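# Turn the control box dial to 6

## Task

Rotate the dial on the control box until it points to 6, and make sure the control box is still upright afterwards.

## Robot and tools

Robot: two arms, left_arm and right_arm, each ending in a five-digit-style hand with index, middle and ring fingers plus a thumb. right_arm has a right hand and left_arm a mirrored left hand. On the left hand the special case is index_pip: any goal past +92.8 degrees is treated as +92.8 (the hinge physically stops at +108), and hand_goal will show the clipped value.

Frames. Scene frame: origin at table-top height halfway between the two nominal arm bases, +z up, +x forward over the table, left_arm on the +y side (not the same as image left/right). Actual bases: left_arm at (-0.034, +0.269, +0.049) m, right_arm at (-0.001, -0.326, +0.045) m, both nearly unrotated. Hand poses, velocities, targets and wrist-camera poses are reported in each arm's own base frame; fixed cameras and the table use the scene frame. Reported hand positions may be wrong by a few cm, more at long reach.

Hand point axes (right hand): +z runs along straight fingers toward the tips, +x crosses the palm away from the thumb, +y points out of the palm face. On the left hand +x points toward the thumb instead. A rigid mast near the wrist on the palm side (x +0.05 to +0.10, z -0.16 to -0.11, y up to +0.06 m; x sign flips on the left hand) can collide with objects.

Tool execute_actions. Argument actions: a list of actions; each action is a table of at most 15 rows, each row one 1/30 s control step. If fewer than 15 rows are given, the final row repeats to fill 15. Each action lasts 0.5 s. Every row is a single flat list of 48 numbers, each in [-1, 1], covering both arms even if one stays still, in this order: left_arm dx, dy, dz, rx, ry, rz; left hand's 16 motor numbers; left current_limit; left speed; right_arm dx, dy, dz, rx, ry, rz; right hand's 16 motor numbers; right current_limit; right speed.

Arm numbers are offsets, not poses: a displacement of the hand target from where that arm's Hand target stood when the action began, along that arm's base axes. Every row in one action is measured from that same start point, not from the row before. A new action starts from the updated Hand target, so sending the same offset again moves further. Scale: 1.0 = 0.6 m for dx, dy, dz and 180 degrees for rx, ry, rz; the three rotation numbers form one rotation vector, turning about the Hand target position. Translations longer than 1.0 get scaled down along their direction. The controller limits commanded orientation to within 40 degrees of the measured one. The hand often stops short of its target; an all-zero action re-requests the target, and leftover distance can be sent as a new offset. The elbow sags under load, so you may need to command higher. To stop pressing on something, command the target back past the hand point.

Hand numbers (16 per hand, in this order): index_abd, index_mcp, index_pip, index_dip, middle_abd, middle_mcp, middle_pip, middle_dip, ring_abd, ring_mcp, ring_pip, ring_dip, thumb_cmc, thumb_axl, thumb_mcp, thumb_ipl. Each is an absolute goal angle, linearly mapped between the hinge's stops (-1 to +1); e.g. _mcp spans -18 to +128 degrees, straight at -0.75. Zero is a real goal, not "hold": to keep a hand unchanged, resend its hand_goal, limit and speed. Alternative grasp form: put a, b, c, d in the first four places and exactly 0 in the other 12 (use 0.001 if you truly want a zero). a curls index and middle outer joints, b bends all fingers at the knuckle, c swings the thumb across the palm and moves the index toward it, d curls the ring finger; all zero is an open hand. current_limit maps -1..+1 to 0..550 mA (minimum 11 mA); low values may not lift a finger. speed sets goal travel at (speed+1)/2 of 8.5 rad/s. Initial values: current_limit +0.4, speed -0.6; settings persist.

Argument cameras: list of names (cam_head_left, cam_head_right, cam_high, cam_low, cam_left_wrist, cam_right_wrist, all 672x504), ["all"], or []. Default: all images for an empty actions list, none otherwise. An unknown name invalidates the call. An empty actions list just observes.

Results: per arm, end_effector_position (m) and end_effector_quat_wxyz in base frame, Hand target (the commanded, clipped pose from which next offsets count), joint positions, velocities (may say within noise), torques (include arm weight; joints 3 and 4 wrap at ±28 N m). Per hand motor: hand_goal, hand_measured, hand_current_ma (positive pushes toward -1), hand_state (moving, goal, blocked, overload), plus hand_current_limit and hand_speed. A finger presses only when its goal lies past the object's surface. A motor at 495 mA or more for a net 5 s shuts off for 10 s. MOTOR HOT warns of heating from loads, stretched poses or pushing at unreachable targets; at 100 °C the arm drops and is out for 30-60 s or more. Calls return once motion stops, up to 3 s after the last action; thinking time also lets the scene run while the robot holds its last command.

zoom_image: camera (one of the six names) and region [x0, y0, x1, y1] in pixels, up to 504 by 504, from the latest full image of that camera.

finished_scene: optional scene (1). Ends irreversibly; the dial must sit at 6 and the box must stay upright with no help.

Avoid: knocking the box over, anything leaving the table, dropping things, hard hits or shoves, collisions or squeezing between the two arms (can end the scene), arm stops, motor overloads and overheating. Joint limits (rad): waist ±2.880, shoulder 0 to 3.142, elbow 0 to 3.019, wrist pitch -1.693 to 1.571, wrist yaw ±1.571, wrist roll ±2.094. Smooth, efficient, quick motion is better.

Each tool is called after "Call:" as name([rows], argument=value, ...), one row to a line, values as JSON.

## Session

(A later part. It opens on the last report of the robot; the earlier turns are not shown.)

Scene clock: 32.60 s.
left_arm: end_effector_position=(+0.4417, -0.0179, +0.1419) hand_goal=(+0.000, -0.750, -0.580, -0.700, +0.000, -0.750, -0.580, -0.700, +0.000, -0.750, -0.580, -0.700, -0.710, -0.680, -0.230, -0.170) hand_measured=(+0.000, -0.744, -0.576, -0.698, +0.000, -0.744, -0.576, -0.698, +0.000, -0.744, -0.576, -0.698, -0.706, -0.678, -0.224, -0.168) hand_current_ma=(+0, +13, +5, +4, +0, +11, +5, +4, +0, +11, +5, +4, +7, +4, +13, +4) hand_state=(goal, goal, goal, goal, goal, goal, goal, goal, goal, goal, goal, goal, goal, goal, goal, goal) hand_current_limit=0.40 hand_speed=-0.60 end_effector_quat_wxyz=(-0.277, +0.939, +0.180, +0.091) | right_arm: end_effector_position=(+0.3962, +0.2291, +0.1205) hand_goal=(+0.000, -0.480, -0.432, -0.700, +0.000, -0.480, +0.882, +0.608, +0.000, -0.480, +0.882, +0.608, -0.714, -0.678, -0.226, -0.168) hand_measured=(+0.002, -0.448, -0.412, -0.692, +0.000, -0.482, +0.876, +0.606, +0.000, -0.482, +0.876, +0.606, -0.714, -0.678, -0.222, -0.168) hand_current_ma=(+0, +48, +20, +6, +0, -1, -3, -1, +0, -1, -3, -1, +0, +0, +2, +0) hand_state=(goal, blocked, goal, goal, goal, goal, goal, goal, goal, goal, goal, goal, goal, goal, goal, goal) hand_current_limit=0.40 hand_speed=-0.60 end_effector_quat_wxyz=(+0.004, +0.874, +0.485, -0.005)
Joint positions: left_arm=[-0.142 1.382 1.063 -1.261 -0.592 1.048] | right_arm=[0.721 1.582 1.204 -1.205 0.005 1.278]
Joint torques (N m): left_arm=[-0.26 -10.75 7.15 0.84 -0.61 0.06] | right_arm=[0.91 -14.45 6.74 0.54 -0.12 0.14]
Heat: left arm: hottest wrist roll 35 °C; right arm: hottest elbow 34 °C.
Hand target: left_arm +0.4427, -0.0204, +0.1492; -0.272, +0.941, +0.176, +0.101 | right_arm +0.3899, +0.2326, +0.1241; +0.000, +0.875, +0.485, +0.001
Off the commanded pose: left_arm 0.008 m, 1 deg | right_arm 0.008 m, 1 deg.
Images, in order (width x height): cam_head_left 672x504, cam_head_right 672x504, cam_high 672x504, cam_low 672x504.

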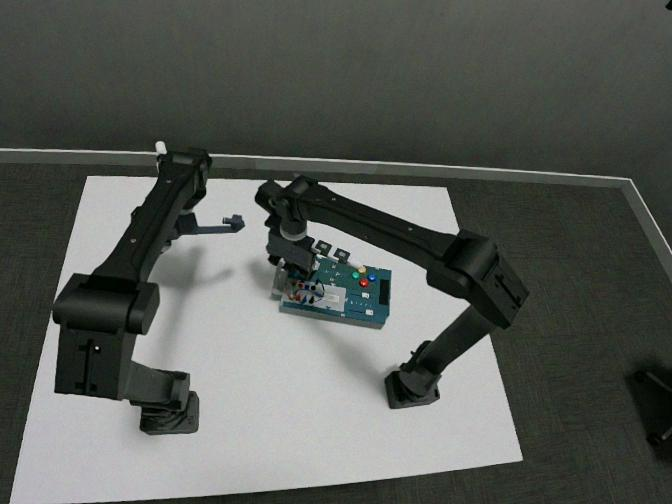

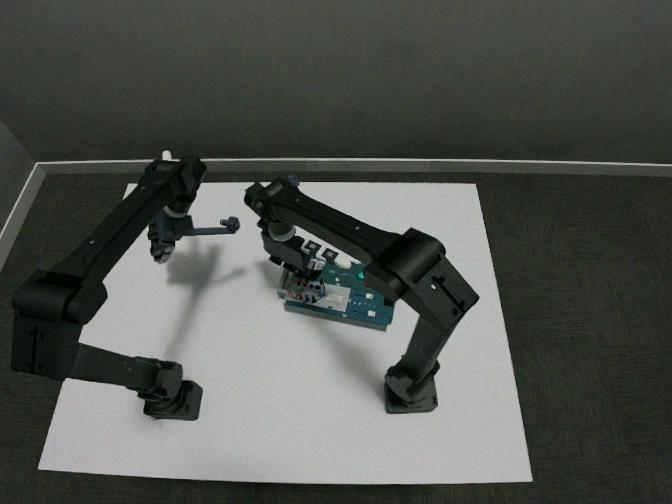

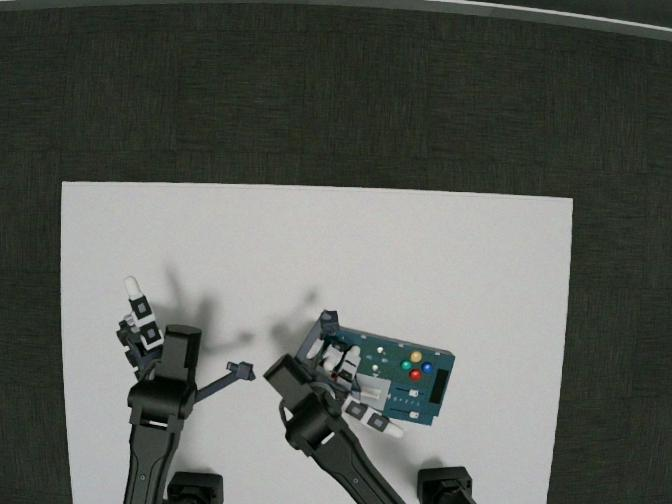

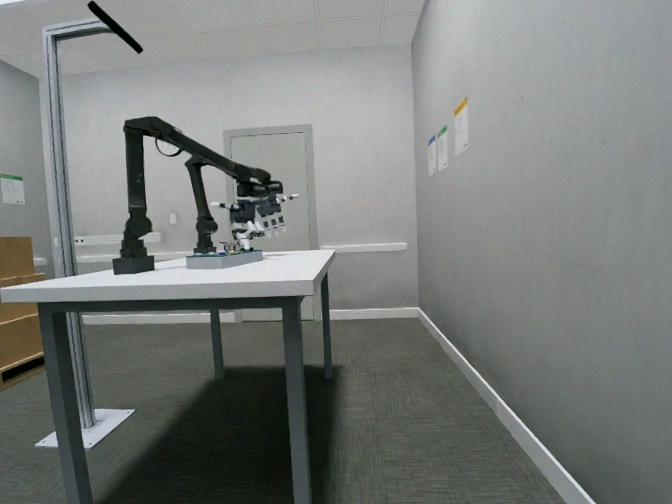

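Call:
execute_actions([
  [[0,0,0,0,0,0,0,0,0,0,0,0,0,0,0,0,0,0,0,0,0,0,0.4,-0.6,-0.0135,0.0,0.001,0,0,0,0,-0.479,-0.431,-0.7,0,-0.479,0.883,0.609,0,-0.479,0.883,0.609,-0.714,-0.678,-0.226,-0.168,0.4,-0.6]],
], cameras=["cam_low","cam_high","cam_head_left","cam_head_right","cam_right_wrist"])

Call:
zoom_image(camera="cam_head_right", region=[275, 230, 345, 290])

Call:
zoom_image(camera="cam_high", region=[310, 310, 390, 380])

Call:
zoom_image(camera="cam_low", region=[210, 220, 280, 275])

Call:
zoom_image(camera="cam_head_left", region=[275, 230, 345, 290])

Scene clock: 33.57 s.
left_arm: end_effector_position=(+0.4417, -0.0179, +0.1419) hand_goal=(+0.000, -0.750, -0.580, -0.700, +0.000, -0.750, -0.580, -0.700, +0.000, -0.750, -0.580, -0.700, -0.710, -0.680, -0.230, -0.170) hand_measured=(+0.000, -0.744, -0.576, -0.698, +0.000, -0.744, -0.576, -0.698, +0.000, -0.744, -0.576, -0.698, -0.706, -0.678, -0.224, -0.168) hand_current_ma=(+0, +13, +5, +4, +0, +11, +5, +4, +0, +11, +5, +4, +7, +4, +13, +4) hand_state=(goal, goal, goal, goal, goal, goal, goal, goal, goal, goal, goal, goal, goal, goal, goal, goal) hand_current_limit=0.40 hand_speed=-0.60 end_effector_quat_wxyz=(-0.277, +0.939, +0.180, +0.091) | right_arm: end_effector_position=(+0.3893, +0.2270, +0.1212) hand_goal=(+0.000, -0.480, -0.432, -0.700, +0.000, -0.480, +0.882, +0.608, +0.000, -0.480, +0.882, +0.608, -0.714, -0.678, -0.226, -0.168) hand_measured=(+0.002, -0.450, -0.412, -0.690, +0.000, -0.482, +0.876, +0.606, +0.000, -0.482, +0.876, +0.606, -0.714, -0.678, -0.222, -0.168) hand_current_ma=(+1, +45, +20, +7, +0, -1, -3, -1, +0, -1, -3, -1, +0, +0, +2, +0) hand_state=(goal, blocked, goal, goal, goal, goal, goal, goal, goal, goal, goal, goal, goal, goal, goal, goal) hand_current_limit=0.40 hand_speed=-0.60 end_effector_quat_wxyz=(+0.004, +0.876, +0.483, -0.005)
Joint positions: left_arm=[-0.142 1.382 1.063 -1.261 -0.592 1.048] | right_arm=[0.727 1.567 1.188 -1.205 0.005 1.29]
Joint torques (N m): left_arm=[-0.32 -10.87 7.13 0.84 -0.6 0.06] | right_arm=[1.38 -14.21 6.71 0.54 -0.13 0.13]
Heat: left arm: hottest wrist roll 35 °C; right arm: hottest elbow 34 °C.
Hand target: left_arm +0.4427, -0.0204, +0.1492; -0.272, +0.941, +0.176, +0.101 | right_arm +0.3818, +0.2325, +0.1248; +0.000, +0.875, +0.485, +0.001
Off the commanded pose: left_arm 0.008 m, 1 deg | right_arm 0.010 m, 1 deg.
Images, in order (width x height): cam_head_left 672x504, cam_head_right 672x504, cam_high 672x504, cam_low 672x504, cam_right_wrist 672x504.

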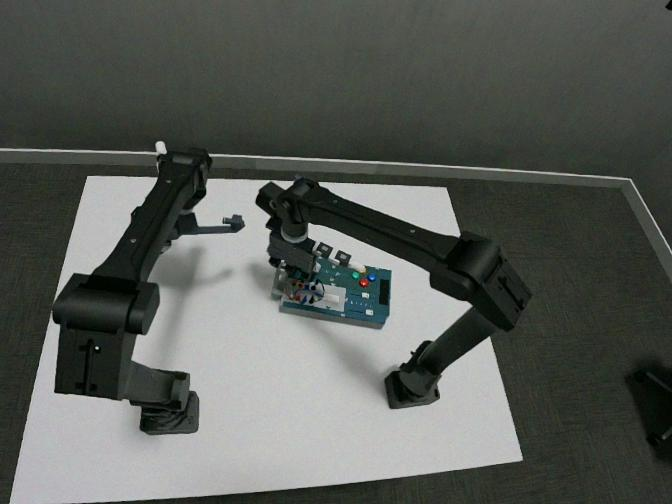

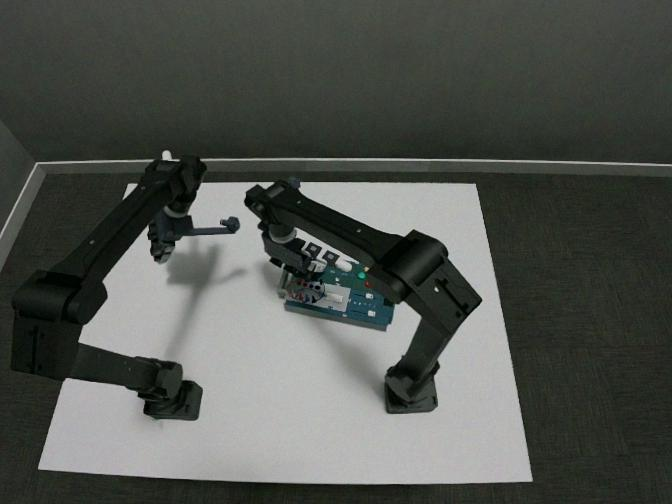

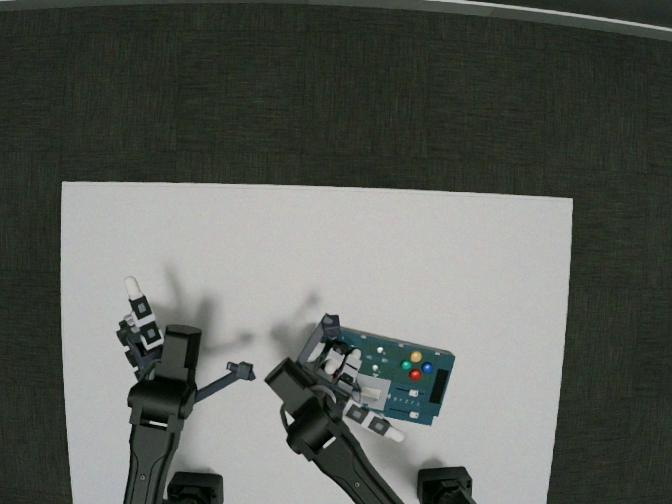

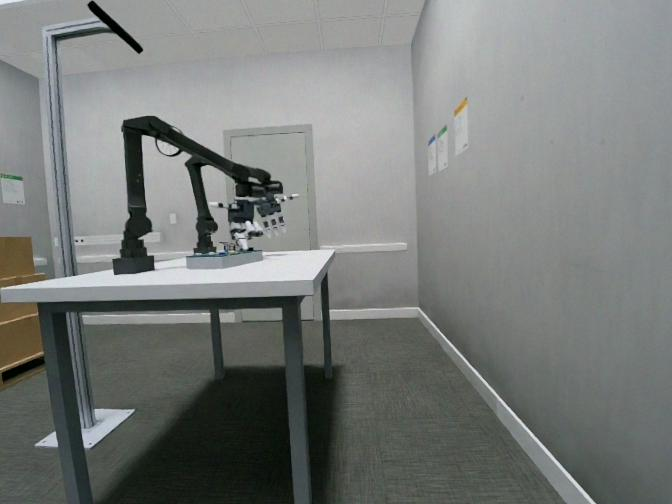

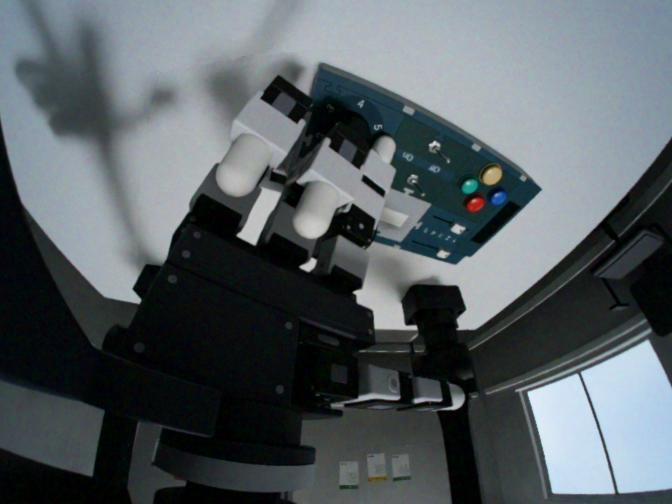

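Scaled by 7.200 from the camera's 672x504 image, which has a finer 960x720 frame.

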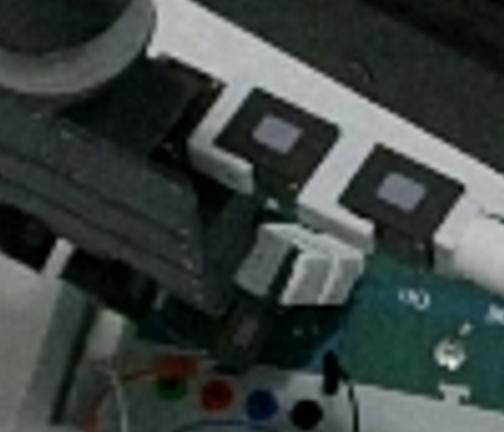

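Scaled by 6.300 from the camera's 672x504 image, which has a finer 960x720 frame.

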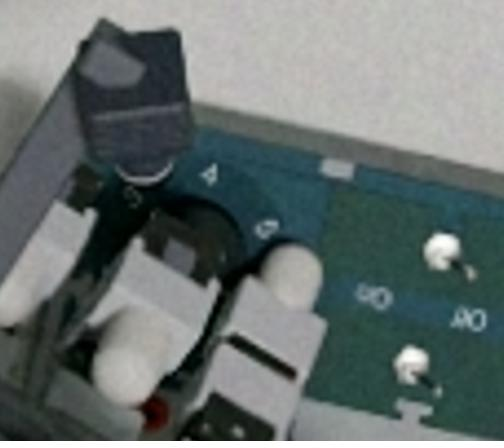

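Scaled by 7.200 from the camera's 672x504 image, which has a finer 960x720 frame.

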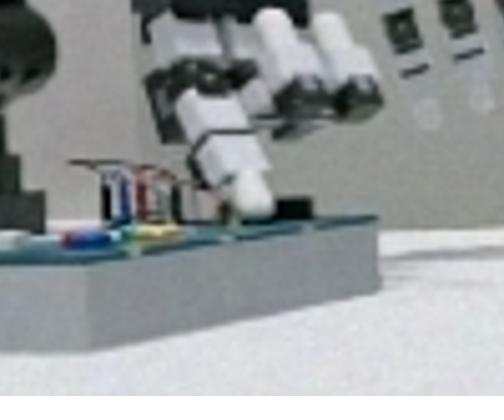

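Scaled by 7.200 from the camera's 672x504 image, which has a finer 960x720 frame.

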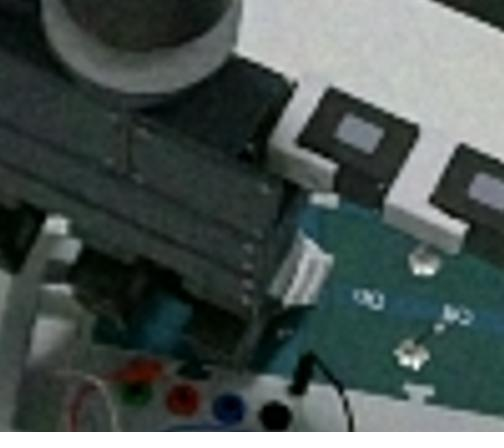

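Call:
execute_actions([
  [[0,0,0,0,0,0,0,0,0,0,0,0,0,0,0,0,0,0,0,0,0,0,0.4,-0.6,-0.011,0.005,0.001,0,0,0,0,-0.479,-0.431,-0.7,0,-0.479,0.883,0.609,0,-0.479,0.883,0.609,-0.714,-0.678,-0.226,-0.168,0.4,-0.6]],
], cameras=["cam_low","cam_high","cam_head_left","cam_right_wrist"])

Call:
zoom_image(camera="cam_high", region=[310, 310, 390, 380])

Call:
zoom_image(camera="cam_head_left", region=[275, 230, 345, 290])

Call:
zoom_image(camera="cam_right_wrist", region=[300, 60, 440, 200])

Scene clock: 34.70 s.
left_arm: end_effector_position=(+0.4417, -0.0179, +0.1419) hand_goal=(+0.000, -0.750, -0.580, -0.700, +0.000, -0.750, -0.580, -0.700, +0.000, -0.750, -0.580, -0.700, -0.710, -0.680, -0.230, -0.170) hand_measured=(+0.000, -0.744, -0.576, -0.698, +0.000, -0.744, -0.576, -0.698, +0.000, -0.744, -0.576, -0.698, -0.706, -0.678, -0.224, -0.168) hand_current_ma=(+0, +13, +5, +4, +0, +11, +5, +4, +0, +11, +5, +4, +7, +4, +13, +4) hand_state=(goal, goal, goal, goal, goal, goal, goal, goal, goal, goal, goal, goal, goal, goal, goal, goal) hand_current_limit=0.40 hand_speed=-0.60 end_effector_quat_wxyz=(-0.277, +0.939, +0.180, +0.091) | right_arm: end_effector_position=(+0.3818, +0.2304, +0.1209) hand_goal=(+0.000, -0.480, -0.432, -0.700, +0.000, -0.480, +0.882, +0.608, +0.000, -0.480, +0.882, +0.608, -0.714, -0.678, -0.226, -0.168) hand_measured=(+0.002, -0.450, -0.412, -0.690, +0.000, -0.482, +0.876, +0.606, +0.000, -0.482, +0.876, +0.606, -0.714, -0.678, -0.222, -0.168) hand_current_ma=(+0, +45, +20, +7, +0, -1, -3, -1, +0, -1, -3, -1, +0, +0, +2, +0) hand_state=(goal, blocked, goal, goal, goal, goal, goal, goal, goal, goal, goal, goal, goal, goal, goal, goal) hand_current_limit=0.40 hand_speed=-0.60 end_effector_quat_wxyz=(+0.005, +0.876, +0.483, -0.006)
Joint positions: left_arm=[-0.142 1.382 1.063 -1.261 -0.592 1.048] | right_arm=[0.745 1.56 1.179 -1.205 0.006 1.308]
Joint torques (N m): left_arm=[-0.32 -10.81 7.16 0.84 -0.61 0.05] | right_arm=[1.2 -14.1 6.8 0.54 -0.16 0.12]
Heat: left arm: hottest wrist roll 35 °C; right arm: hottest elbow 34 °C.
Hand target: left_arm +0.4427, -0.0204, +0.1492; -0.272, +0.941, +0.176, +0.101 | right_arm +0.3750, +0.2356, +0.1252; +0.000, +0.875, +0.485, +0.001
Off the commanded pose: left_arm 0.008 m, 1 deg | right_arm 0.010 m, 1 deg.
Images, in order (width x height): cam_head_left 672x504, cam_high 672x504, cam_low 672x504, cam_right_wrist 672x504.

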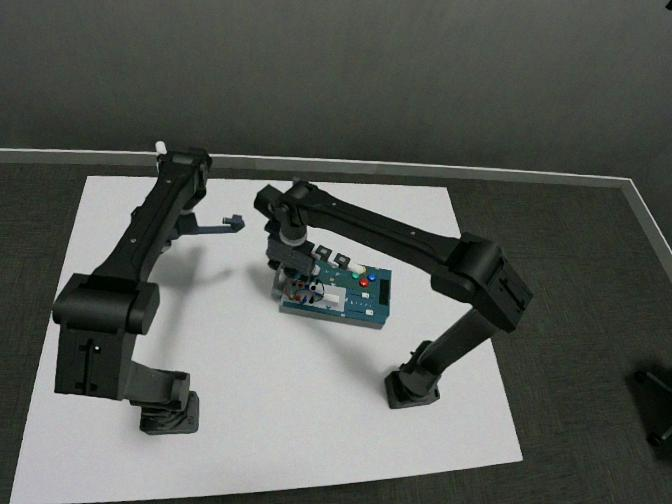

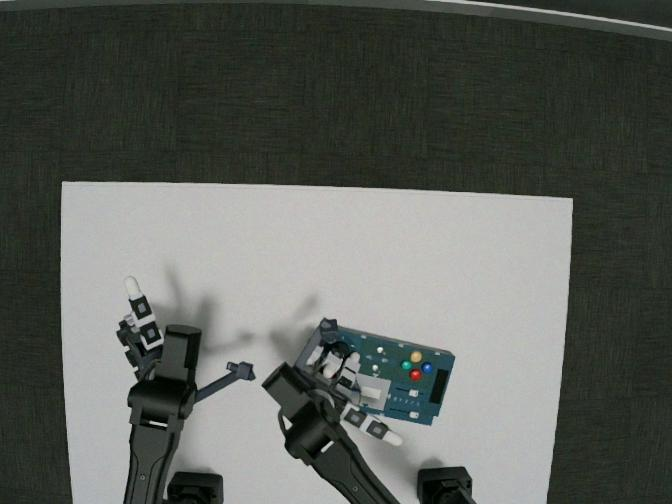

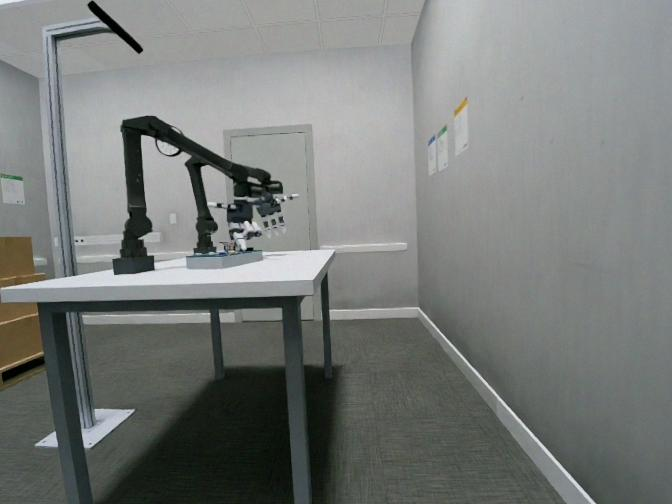

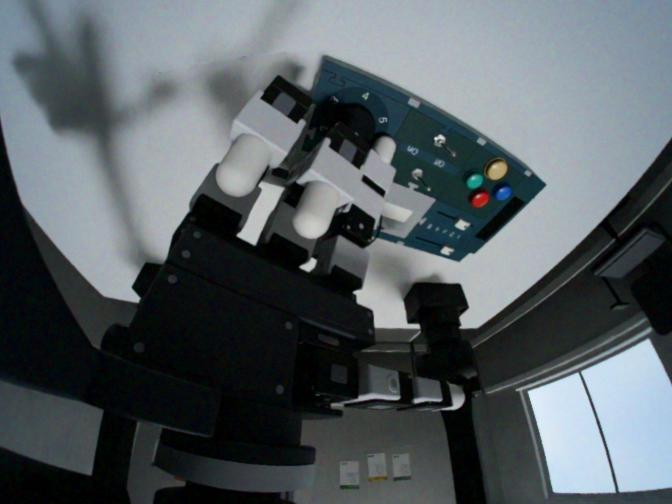

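Scaled by 6.300 from the camera's 672x504 image, which has a finer 960x720 frame.

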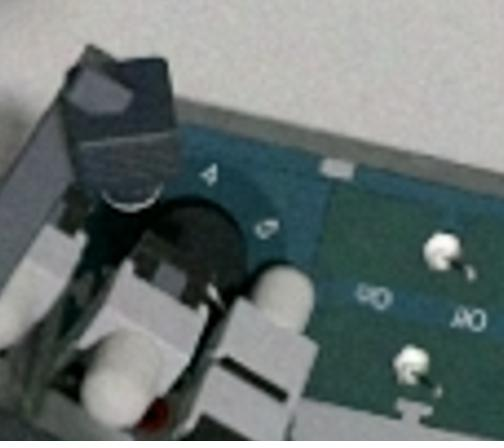

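Scaled by 7.200 from the camera's 672x504 image, which has a finer 960x720 frame.

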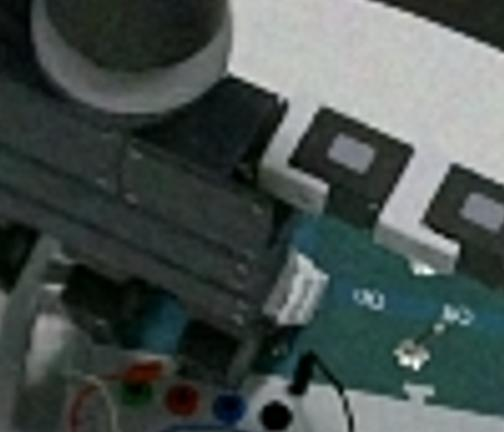

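Scaled by 3.600 from the camera's 672x504 image, which has a finer 960x720 frame.

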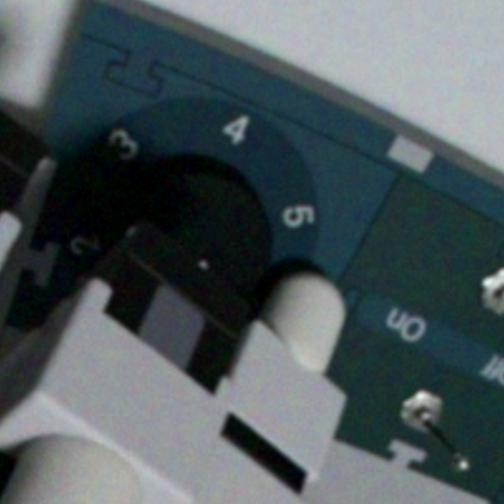

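Call:
execute_actions([
  [[0,0,0,0,0,0,0,0,0,0,0,0,0,0,0,0,0,0,0,0,0,0,0.4,-0.6,0.035,-0.03,0.0,0,0,0,0,-0.479,-0.431,-0.7,0,-0.479,0.883,0.609,0,-0.479,0.883,0.609,-0.714,-0.678,-0.226,-0.168,0.4,-0.6]],
  [[0,0,0,0,0,0,0,0,0,0,0,0,0,0,0,0,0,0,0,0,0,0,0.4,-0.6,0.015,-0.015,0.05,0,0,0,0,-0.479,-0.431,-0.7,0,-0.479,0.883,0.609,0,-0.479,0.883,0.609,-0.714,-0.678,-0.226,-0.168,0.4,-0.6]],
], cameras=["cam_low","cam_high","cam_head_left","cam_right_wrist"])

Call:
zoom_image(camera="cam_high", region=[310, 310, 390, 380])

Call:
zoom_image(camera="cam_head_left", region=[275, 230, 345, 290])

Call:
zoom_image(camera="cam_right_wrist", region=[300, 60, 440, 200])

Scene clock: 51.73 s.
left_arm: end_effector_position=(+0.4417, -0.0179, +0.1419) hand_goal=(+0.000, -0.750, -0.580, -0.700, +0.000, -0.750, -0.580, -0.700, +0.000, -0.750, -0.580, -0.700, -0.710, -0.680, -0.230, -0.170) hand_measured=(+0.000, -0.744, -0.576, -0.698, +0.000, -0.744, -0.576, -0.698, +0.000, -0.744, -0.576, -0.698, -0.706, -0.678, -0.224, -0.168) hand_current_ma=(+0, +13, +5, +4, +0, +11, +5, +4, +0, +11, +5, +4, +7, +4, +13, +4) hand_state=(goal, goal, goal, goal, goal, goal, goal, goal, goal, goal, goal, goal, goal, goal, goal, goal) hand_current_limit=0.40 hand_speed=-0.60 end_effector_quat_wxyz=(-0.277, +0.939, +0.180, +0.091) | right_arm: end_effector_position=(+0.3886, +0.1986, +0.1267) hand_goal=(+0.000, -0.480, -0.432, -0.700, +0.000, -0.480, +0.882, +0.608, +0.000, -0.480, +0.882, +0.608, -0.714, -0.678, -0.226, -0.168) hand_measured=(+0.004, -0.480, -0.430, -0.698, +0.000, -0.482, +0.876, +0.606, +0.000, -0.482, +0.876, +0.606, -0.714, -0.678, -0.222, -0.168) hand_current_ma=(+1, +0, +1, +1, +0, -1, -3, -1, +0, -1, -3, -1, +0, +0, +2, +0) hand_state=(goal, goal, goal, goal, goal, goal, goal, goal, goal, goal, goal, goal, goal, goal, goal, goal) hand_current_limit=0.40 hand_speed=-0.60 end_effector_quat_wxyz=(+0.006, +0.875, +0.483, -0.031)
Joint positions: left_arm=[-0.142 1.382 1.063 -1.261 -0.592 1.048] | right_arm=[0.676 1.545 1.179 -1.268 0.001 1.239]
Joint torques (N m): left_arm=[-0.21 -10.87 7.12 0.87 -0.6 0.05] | right_arm=[-0.67 -14.04 11.88 -0.23 0.06 -0.11]
Heat: left arm: hottest shoulder 35 °C; right arm: hottest elbow 34 °C.
Hand target: left_arm +0.4427, -0.0204, +0.1492; -0.272, +0.941, +0.176, +0.101 | right_arm +0.4051, +0.2086, +0.1552; +0.000, +0.875, +0.485, +0.001
Off the commanded pose: left_arm 0.008 m, 1 deg | right_arm 0.034 m, 4 deg.
Images, in order (width x height): cam_head_left 672x504, cam_high 672x504, cam_low 672x504, cam_right_wrist 672x504.

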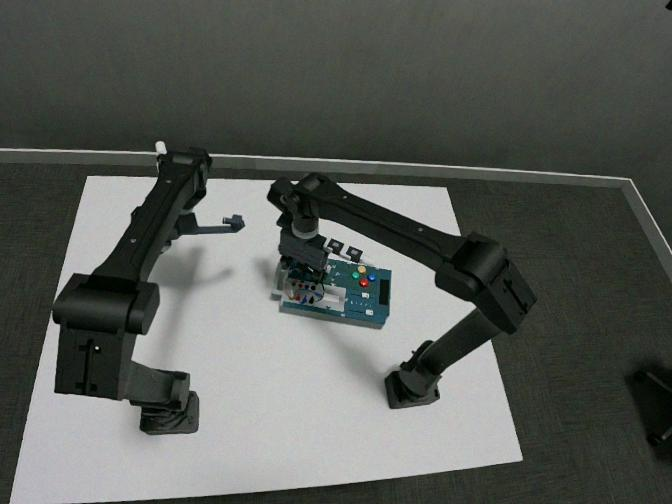

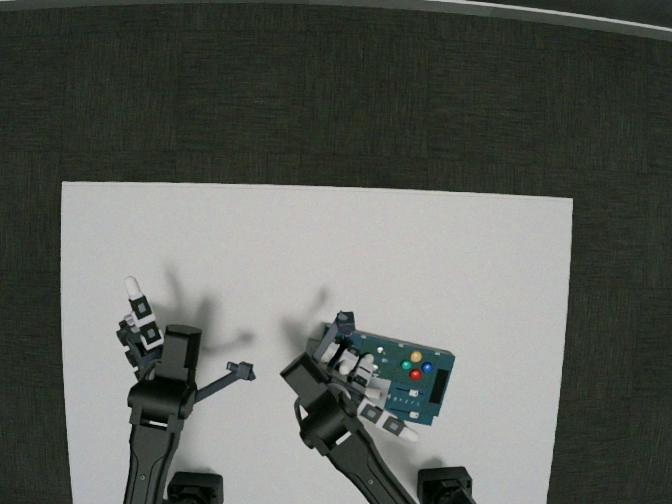

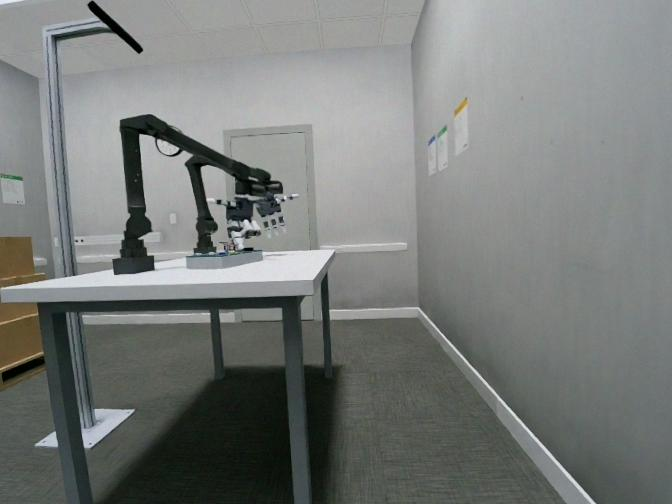

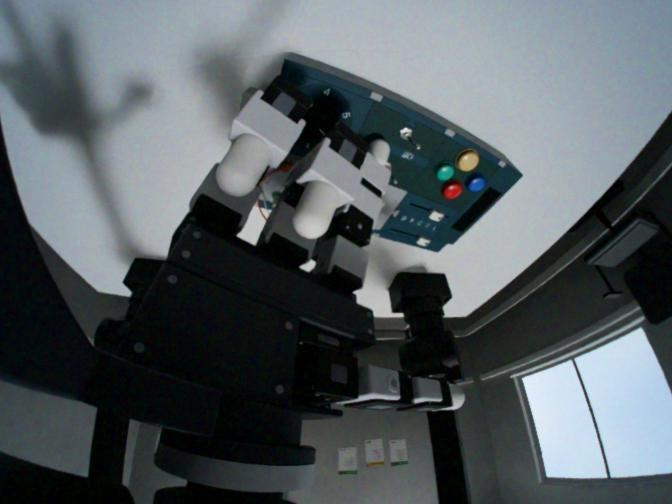

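Scaled by 6.300 from the camera's 672x504 image, which has a finer 960x720 frame.

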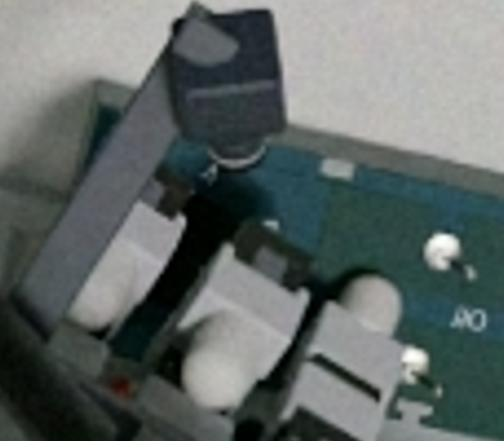

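Scaled by 7.200 from the camera's 672x504 image, which has a finer 960x720 frame.

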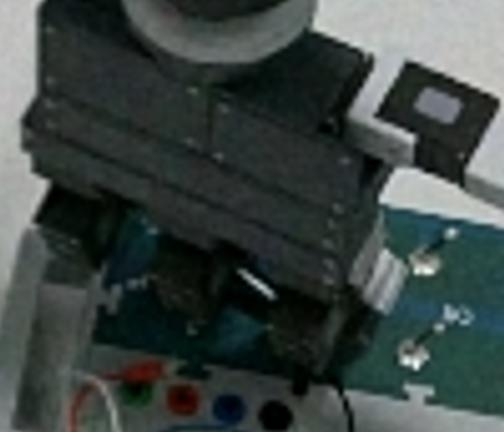

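Scaled by 3.600 from the camera's 672x504 image, which has a finer 960x720 frame.

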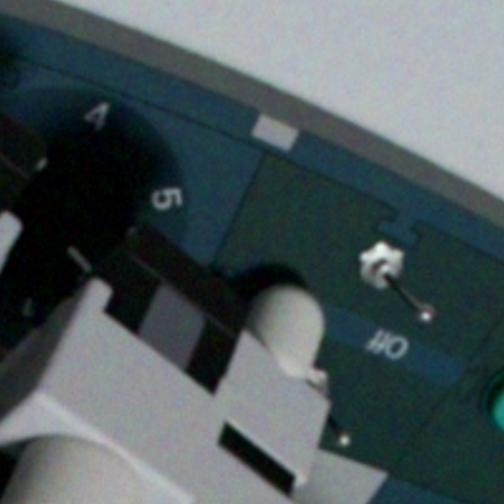

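Call:
execute_actions([
  [[0,0,0,0,0,0,0,0,0,0,0,0,0,0,0,0,0,0,0,0,0,0,0.4,-0.6,0,0,0.07,0,0,0,0,-0.479,-0.431,-0.7,0,-0.479,0.883,0.609,0,-0.479,0.883,0.609,-0.714,-0.678,-0.226,-0.168,0.4,-0.6]],
  [[0,0,0,0,0,0,0,0,0,0,0,0,0,0,0,0,0,0,0,0,0,0,0.4,-0.6,0.08,0.0,0.05,0,0,0,0,-0.479,-0.431,-0.7,0,-0.479,0.883,0.609,0,-0.479,0.883,0.609,-0.714,-0.678,-0.226,-0.168,0.4,-0.6]],
  [[0,0,0,0,0,0,0,0,0,0,0,0,0,0,0,0,0,0,0,0,0,0,0.4,-0.6,0.1,0.0,0.02,0,0,0,0,-0.479,-0.431,-0.7,0,-0.479,0.883,0.609,0,-0.479,0.883,0.609,-0.714,-0.678,-0.226,-0.168,0.4,-0.6]],
], cameras=["cam_low","cam_high","cam_head_left","cam_head_right","cam_right_wrist"])

Call:
zoom_image(camera="cam_high", region=[310, 315, 380, 370])

Call:
zoom_image(camera="cam_head_left", region=[275, 245, 345, 300])

Call:
zoom_image(camera="cam_head_right", region=[275, 245, 345, 300])

Call:
zoom_image(camera="cam_right_wrist", region=[280, 60, 420, 200])

Scene clock: 54.23 s.
left_arm: end_effector_position=(+0.4417, -0.0179, +0.1419) hand_goal=(+0.000, -0.750, -0.580, -0.700, +0.000, -0.750, -0.580, -0.700, +0.000, -0.750, -0.580, -0.700, -0.710, -0.680, -0.230, -0.170) hand_measured=(+0.000, -0.744, -0.576, -0.698, +0.000, -0.744, -0.576, -0.698, +0.000, -0.744, -0.576, -0.698, -0.706, -0.678, -0.224, -0.168) hand_current_ma=(+0, +13, +5, +4, +0, +11, +5, +4, +0, +11, +5, +4, +7, +4, +13, +4) hand_state=(goal, goal, goal, goal, goal, goal, goal, goal, goal, goal, goal, goal, goal, goal, goal, goal) hand_current_limit=0.40 hand_speed=-0.60 end_effector_quat_wxyz=(-0.277, +0.939, +0.180, +0.091) | right_arm: end_effector_position=(+0.4985, +0.2002, +0.2225) hand_goal=(+0.000, -0.480, -0.432, -0.700, +0.000, -0.480, +0.882, +0.608, +0.000, -0.480, +0.882, +0.608, -0.714, -0.678, -0.226, -0.168) hand_measured=(+0.002, -0.482, -0.430, -0.698, +0.000, -0.482, +0.876, +0.606, +0.000, -0.482, +0.876, +0.606, -0.714, -0.678, -0.222, -0.168) hand_current_ma=(+0, -1, +0, +1, +0, -1, -3, -1, +0, -1, -3, -1, +0, +0, +2, +0) hand_state=(goal, goal, goal, goal, goal, goal, goal, goal, goal, goal, goal, goal, goal, goal, goal, goal) hand_current_limit=0.40 hand_speed=-0.60 end_effector_quat_wxyz=(+0.002, +0.877, +0.481, -0.016)
Joint positions: left_arm=[-0.142 1.382 1.063 -1.261 -0.592 1.048] | right_arm=[0.545 1.705 1.635 -1.534 0.002 1.112]
Joint torques (N m): left_arm=[-0.32 -10.75 7.12 0.85 -0.61 0.06] | right_arm=[-0.26 -14.15 12.98 -0.21 0 -0.13]
Heat: left arm: hottest shoulder 35 °C; right arm: hottest elbow 35 °C.
Hand target: left_arm +0.4427, -0.0204, +0.1492; -0.272, +0.941, +0.176, +0.101 | right_arm +0.5131, +0.2086, +0.2392; +0.000, +0.875, +0.485, +0.001
Off the commanded pose: left_arm 0.008 m, 1 deg | right_arm 0.024 m, 2 deg.
Images, in order (width x height): cam_head_left 672x504, cam_head_right 672x504, cam_high 672x504, cam_low 672x504, cam_right_wrist 672x504.

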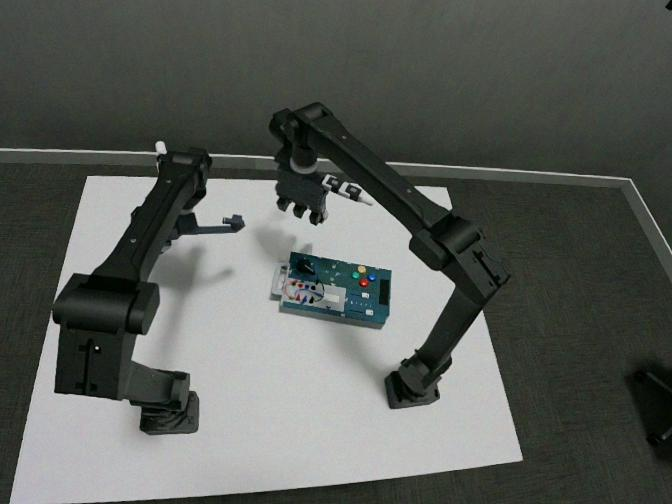

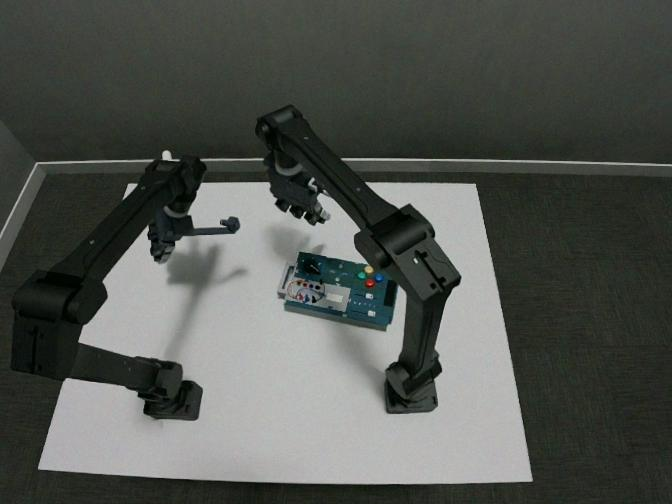

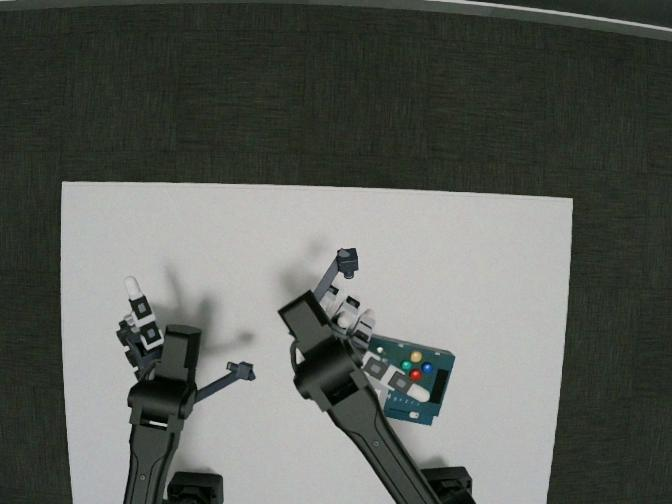

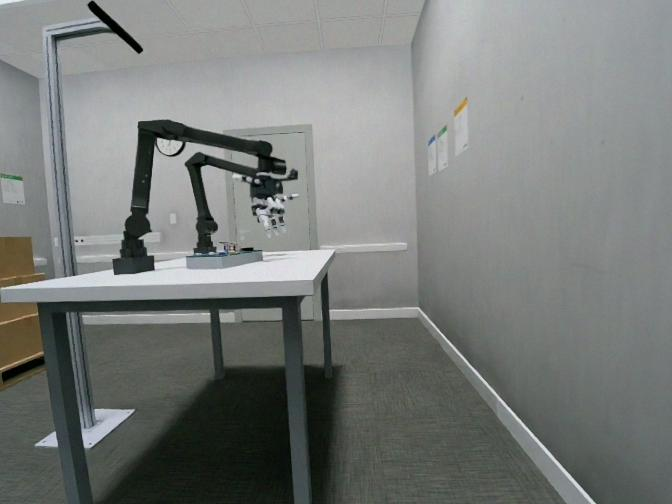

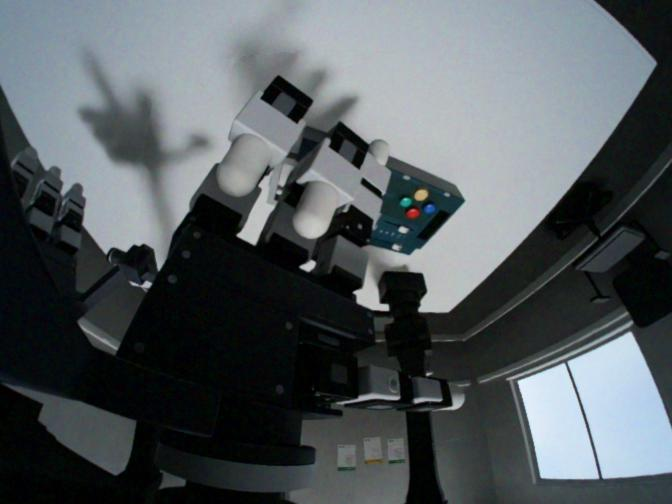

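Scaled by 7.200 from the camera's 672x504 image, which has a finer 960x720 frame.

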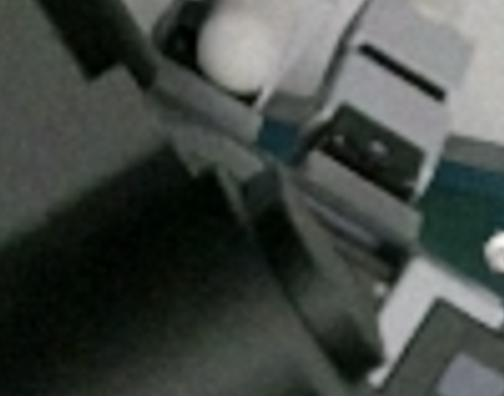

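Scaled by 7.200 from the camera's 672x504 image, which has a finer 960x720 frame.

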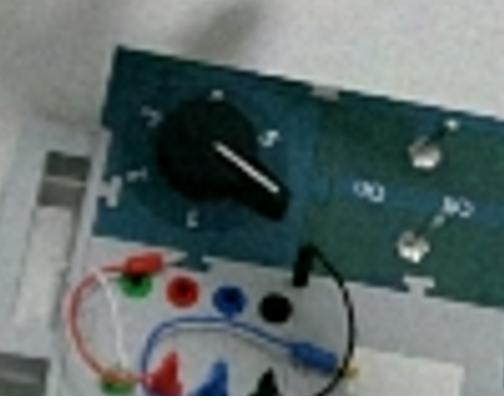

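Scaled by 7.200 from the camera's 672x504 image, which has a finer 960x720 frame.

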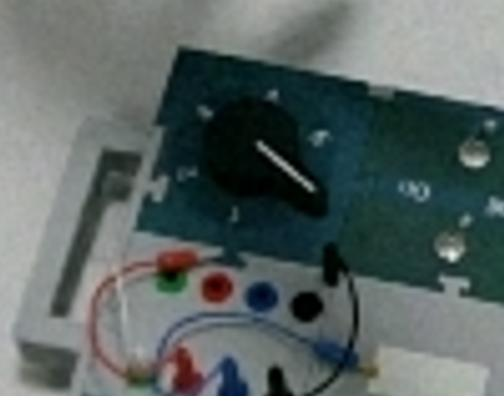

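Scaled by 3.600 from the camera's 672x504 image, which has a finer 960x720 frame.

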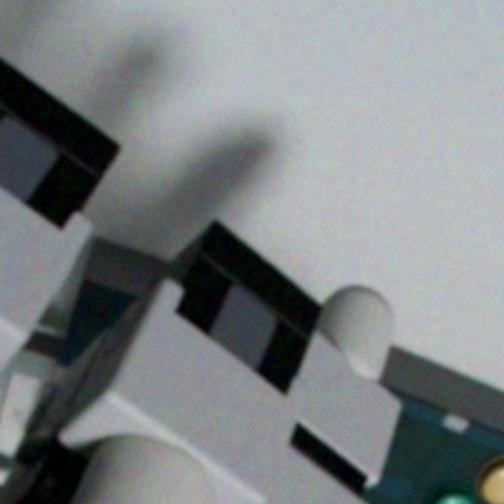

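Call:
zoom_image(camera="cam_head_left", region=[288, 252, 322, 280])

Call:
zoom_image(camera="cam_head_right", region=[295, 252, 329, 280])

Scaled by 14.824 from the camera's 672x504 image, which has a finer 960x720 frame.

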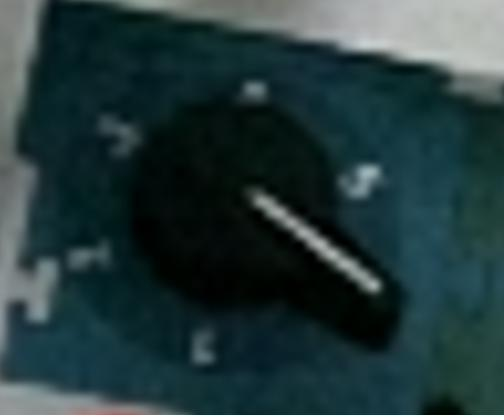

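Scaled by 14.824 from the camera's 672x504 image, which has a finer 960x720 frame.

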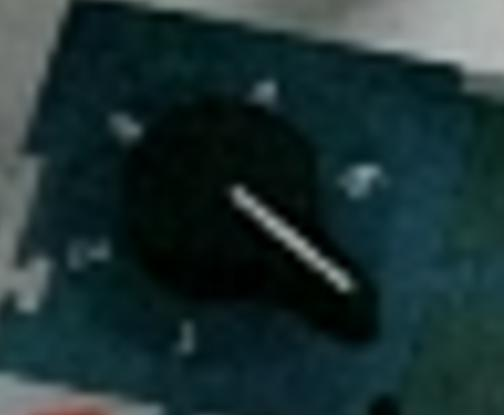

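Call:
finished_scene(scene=1)

The scene is finished: the task was done.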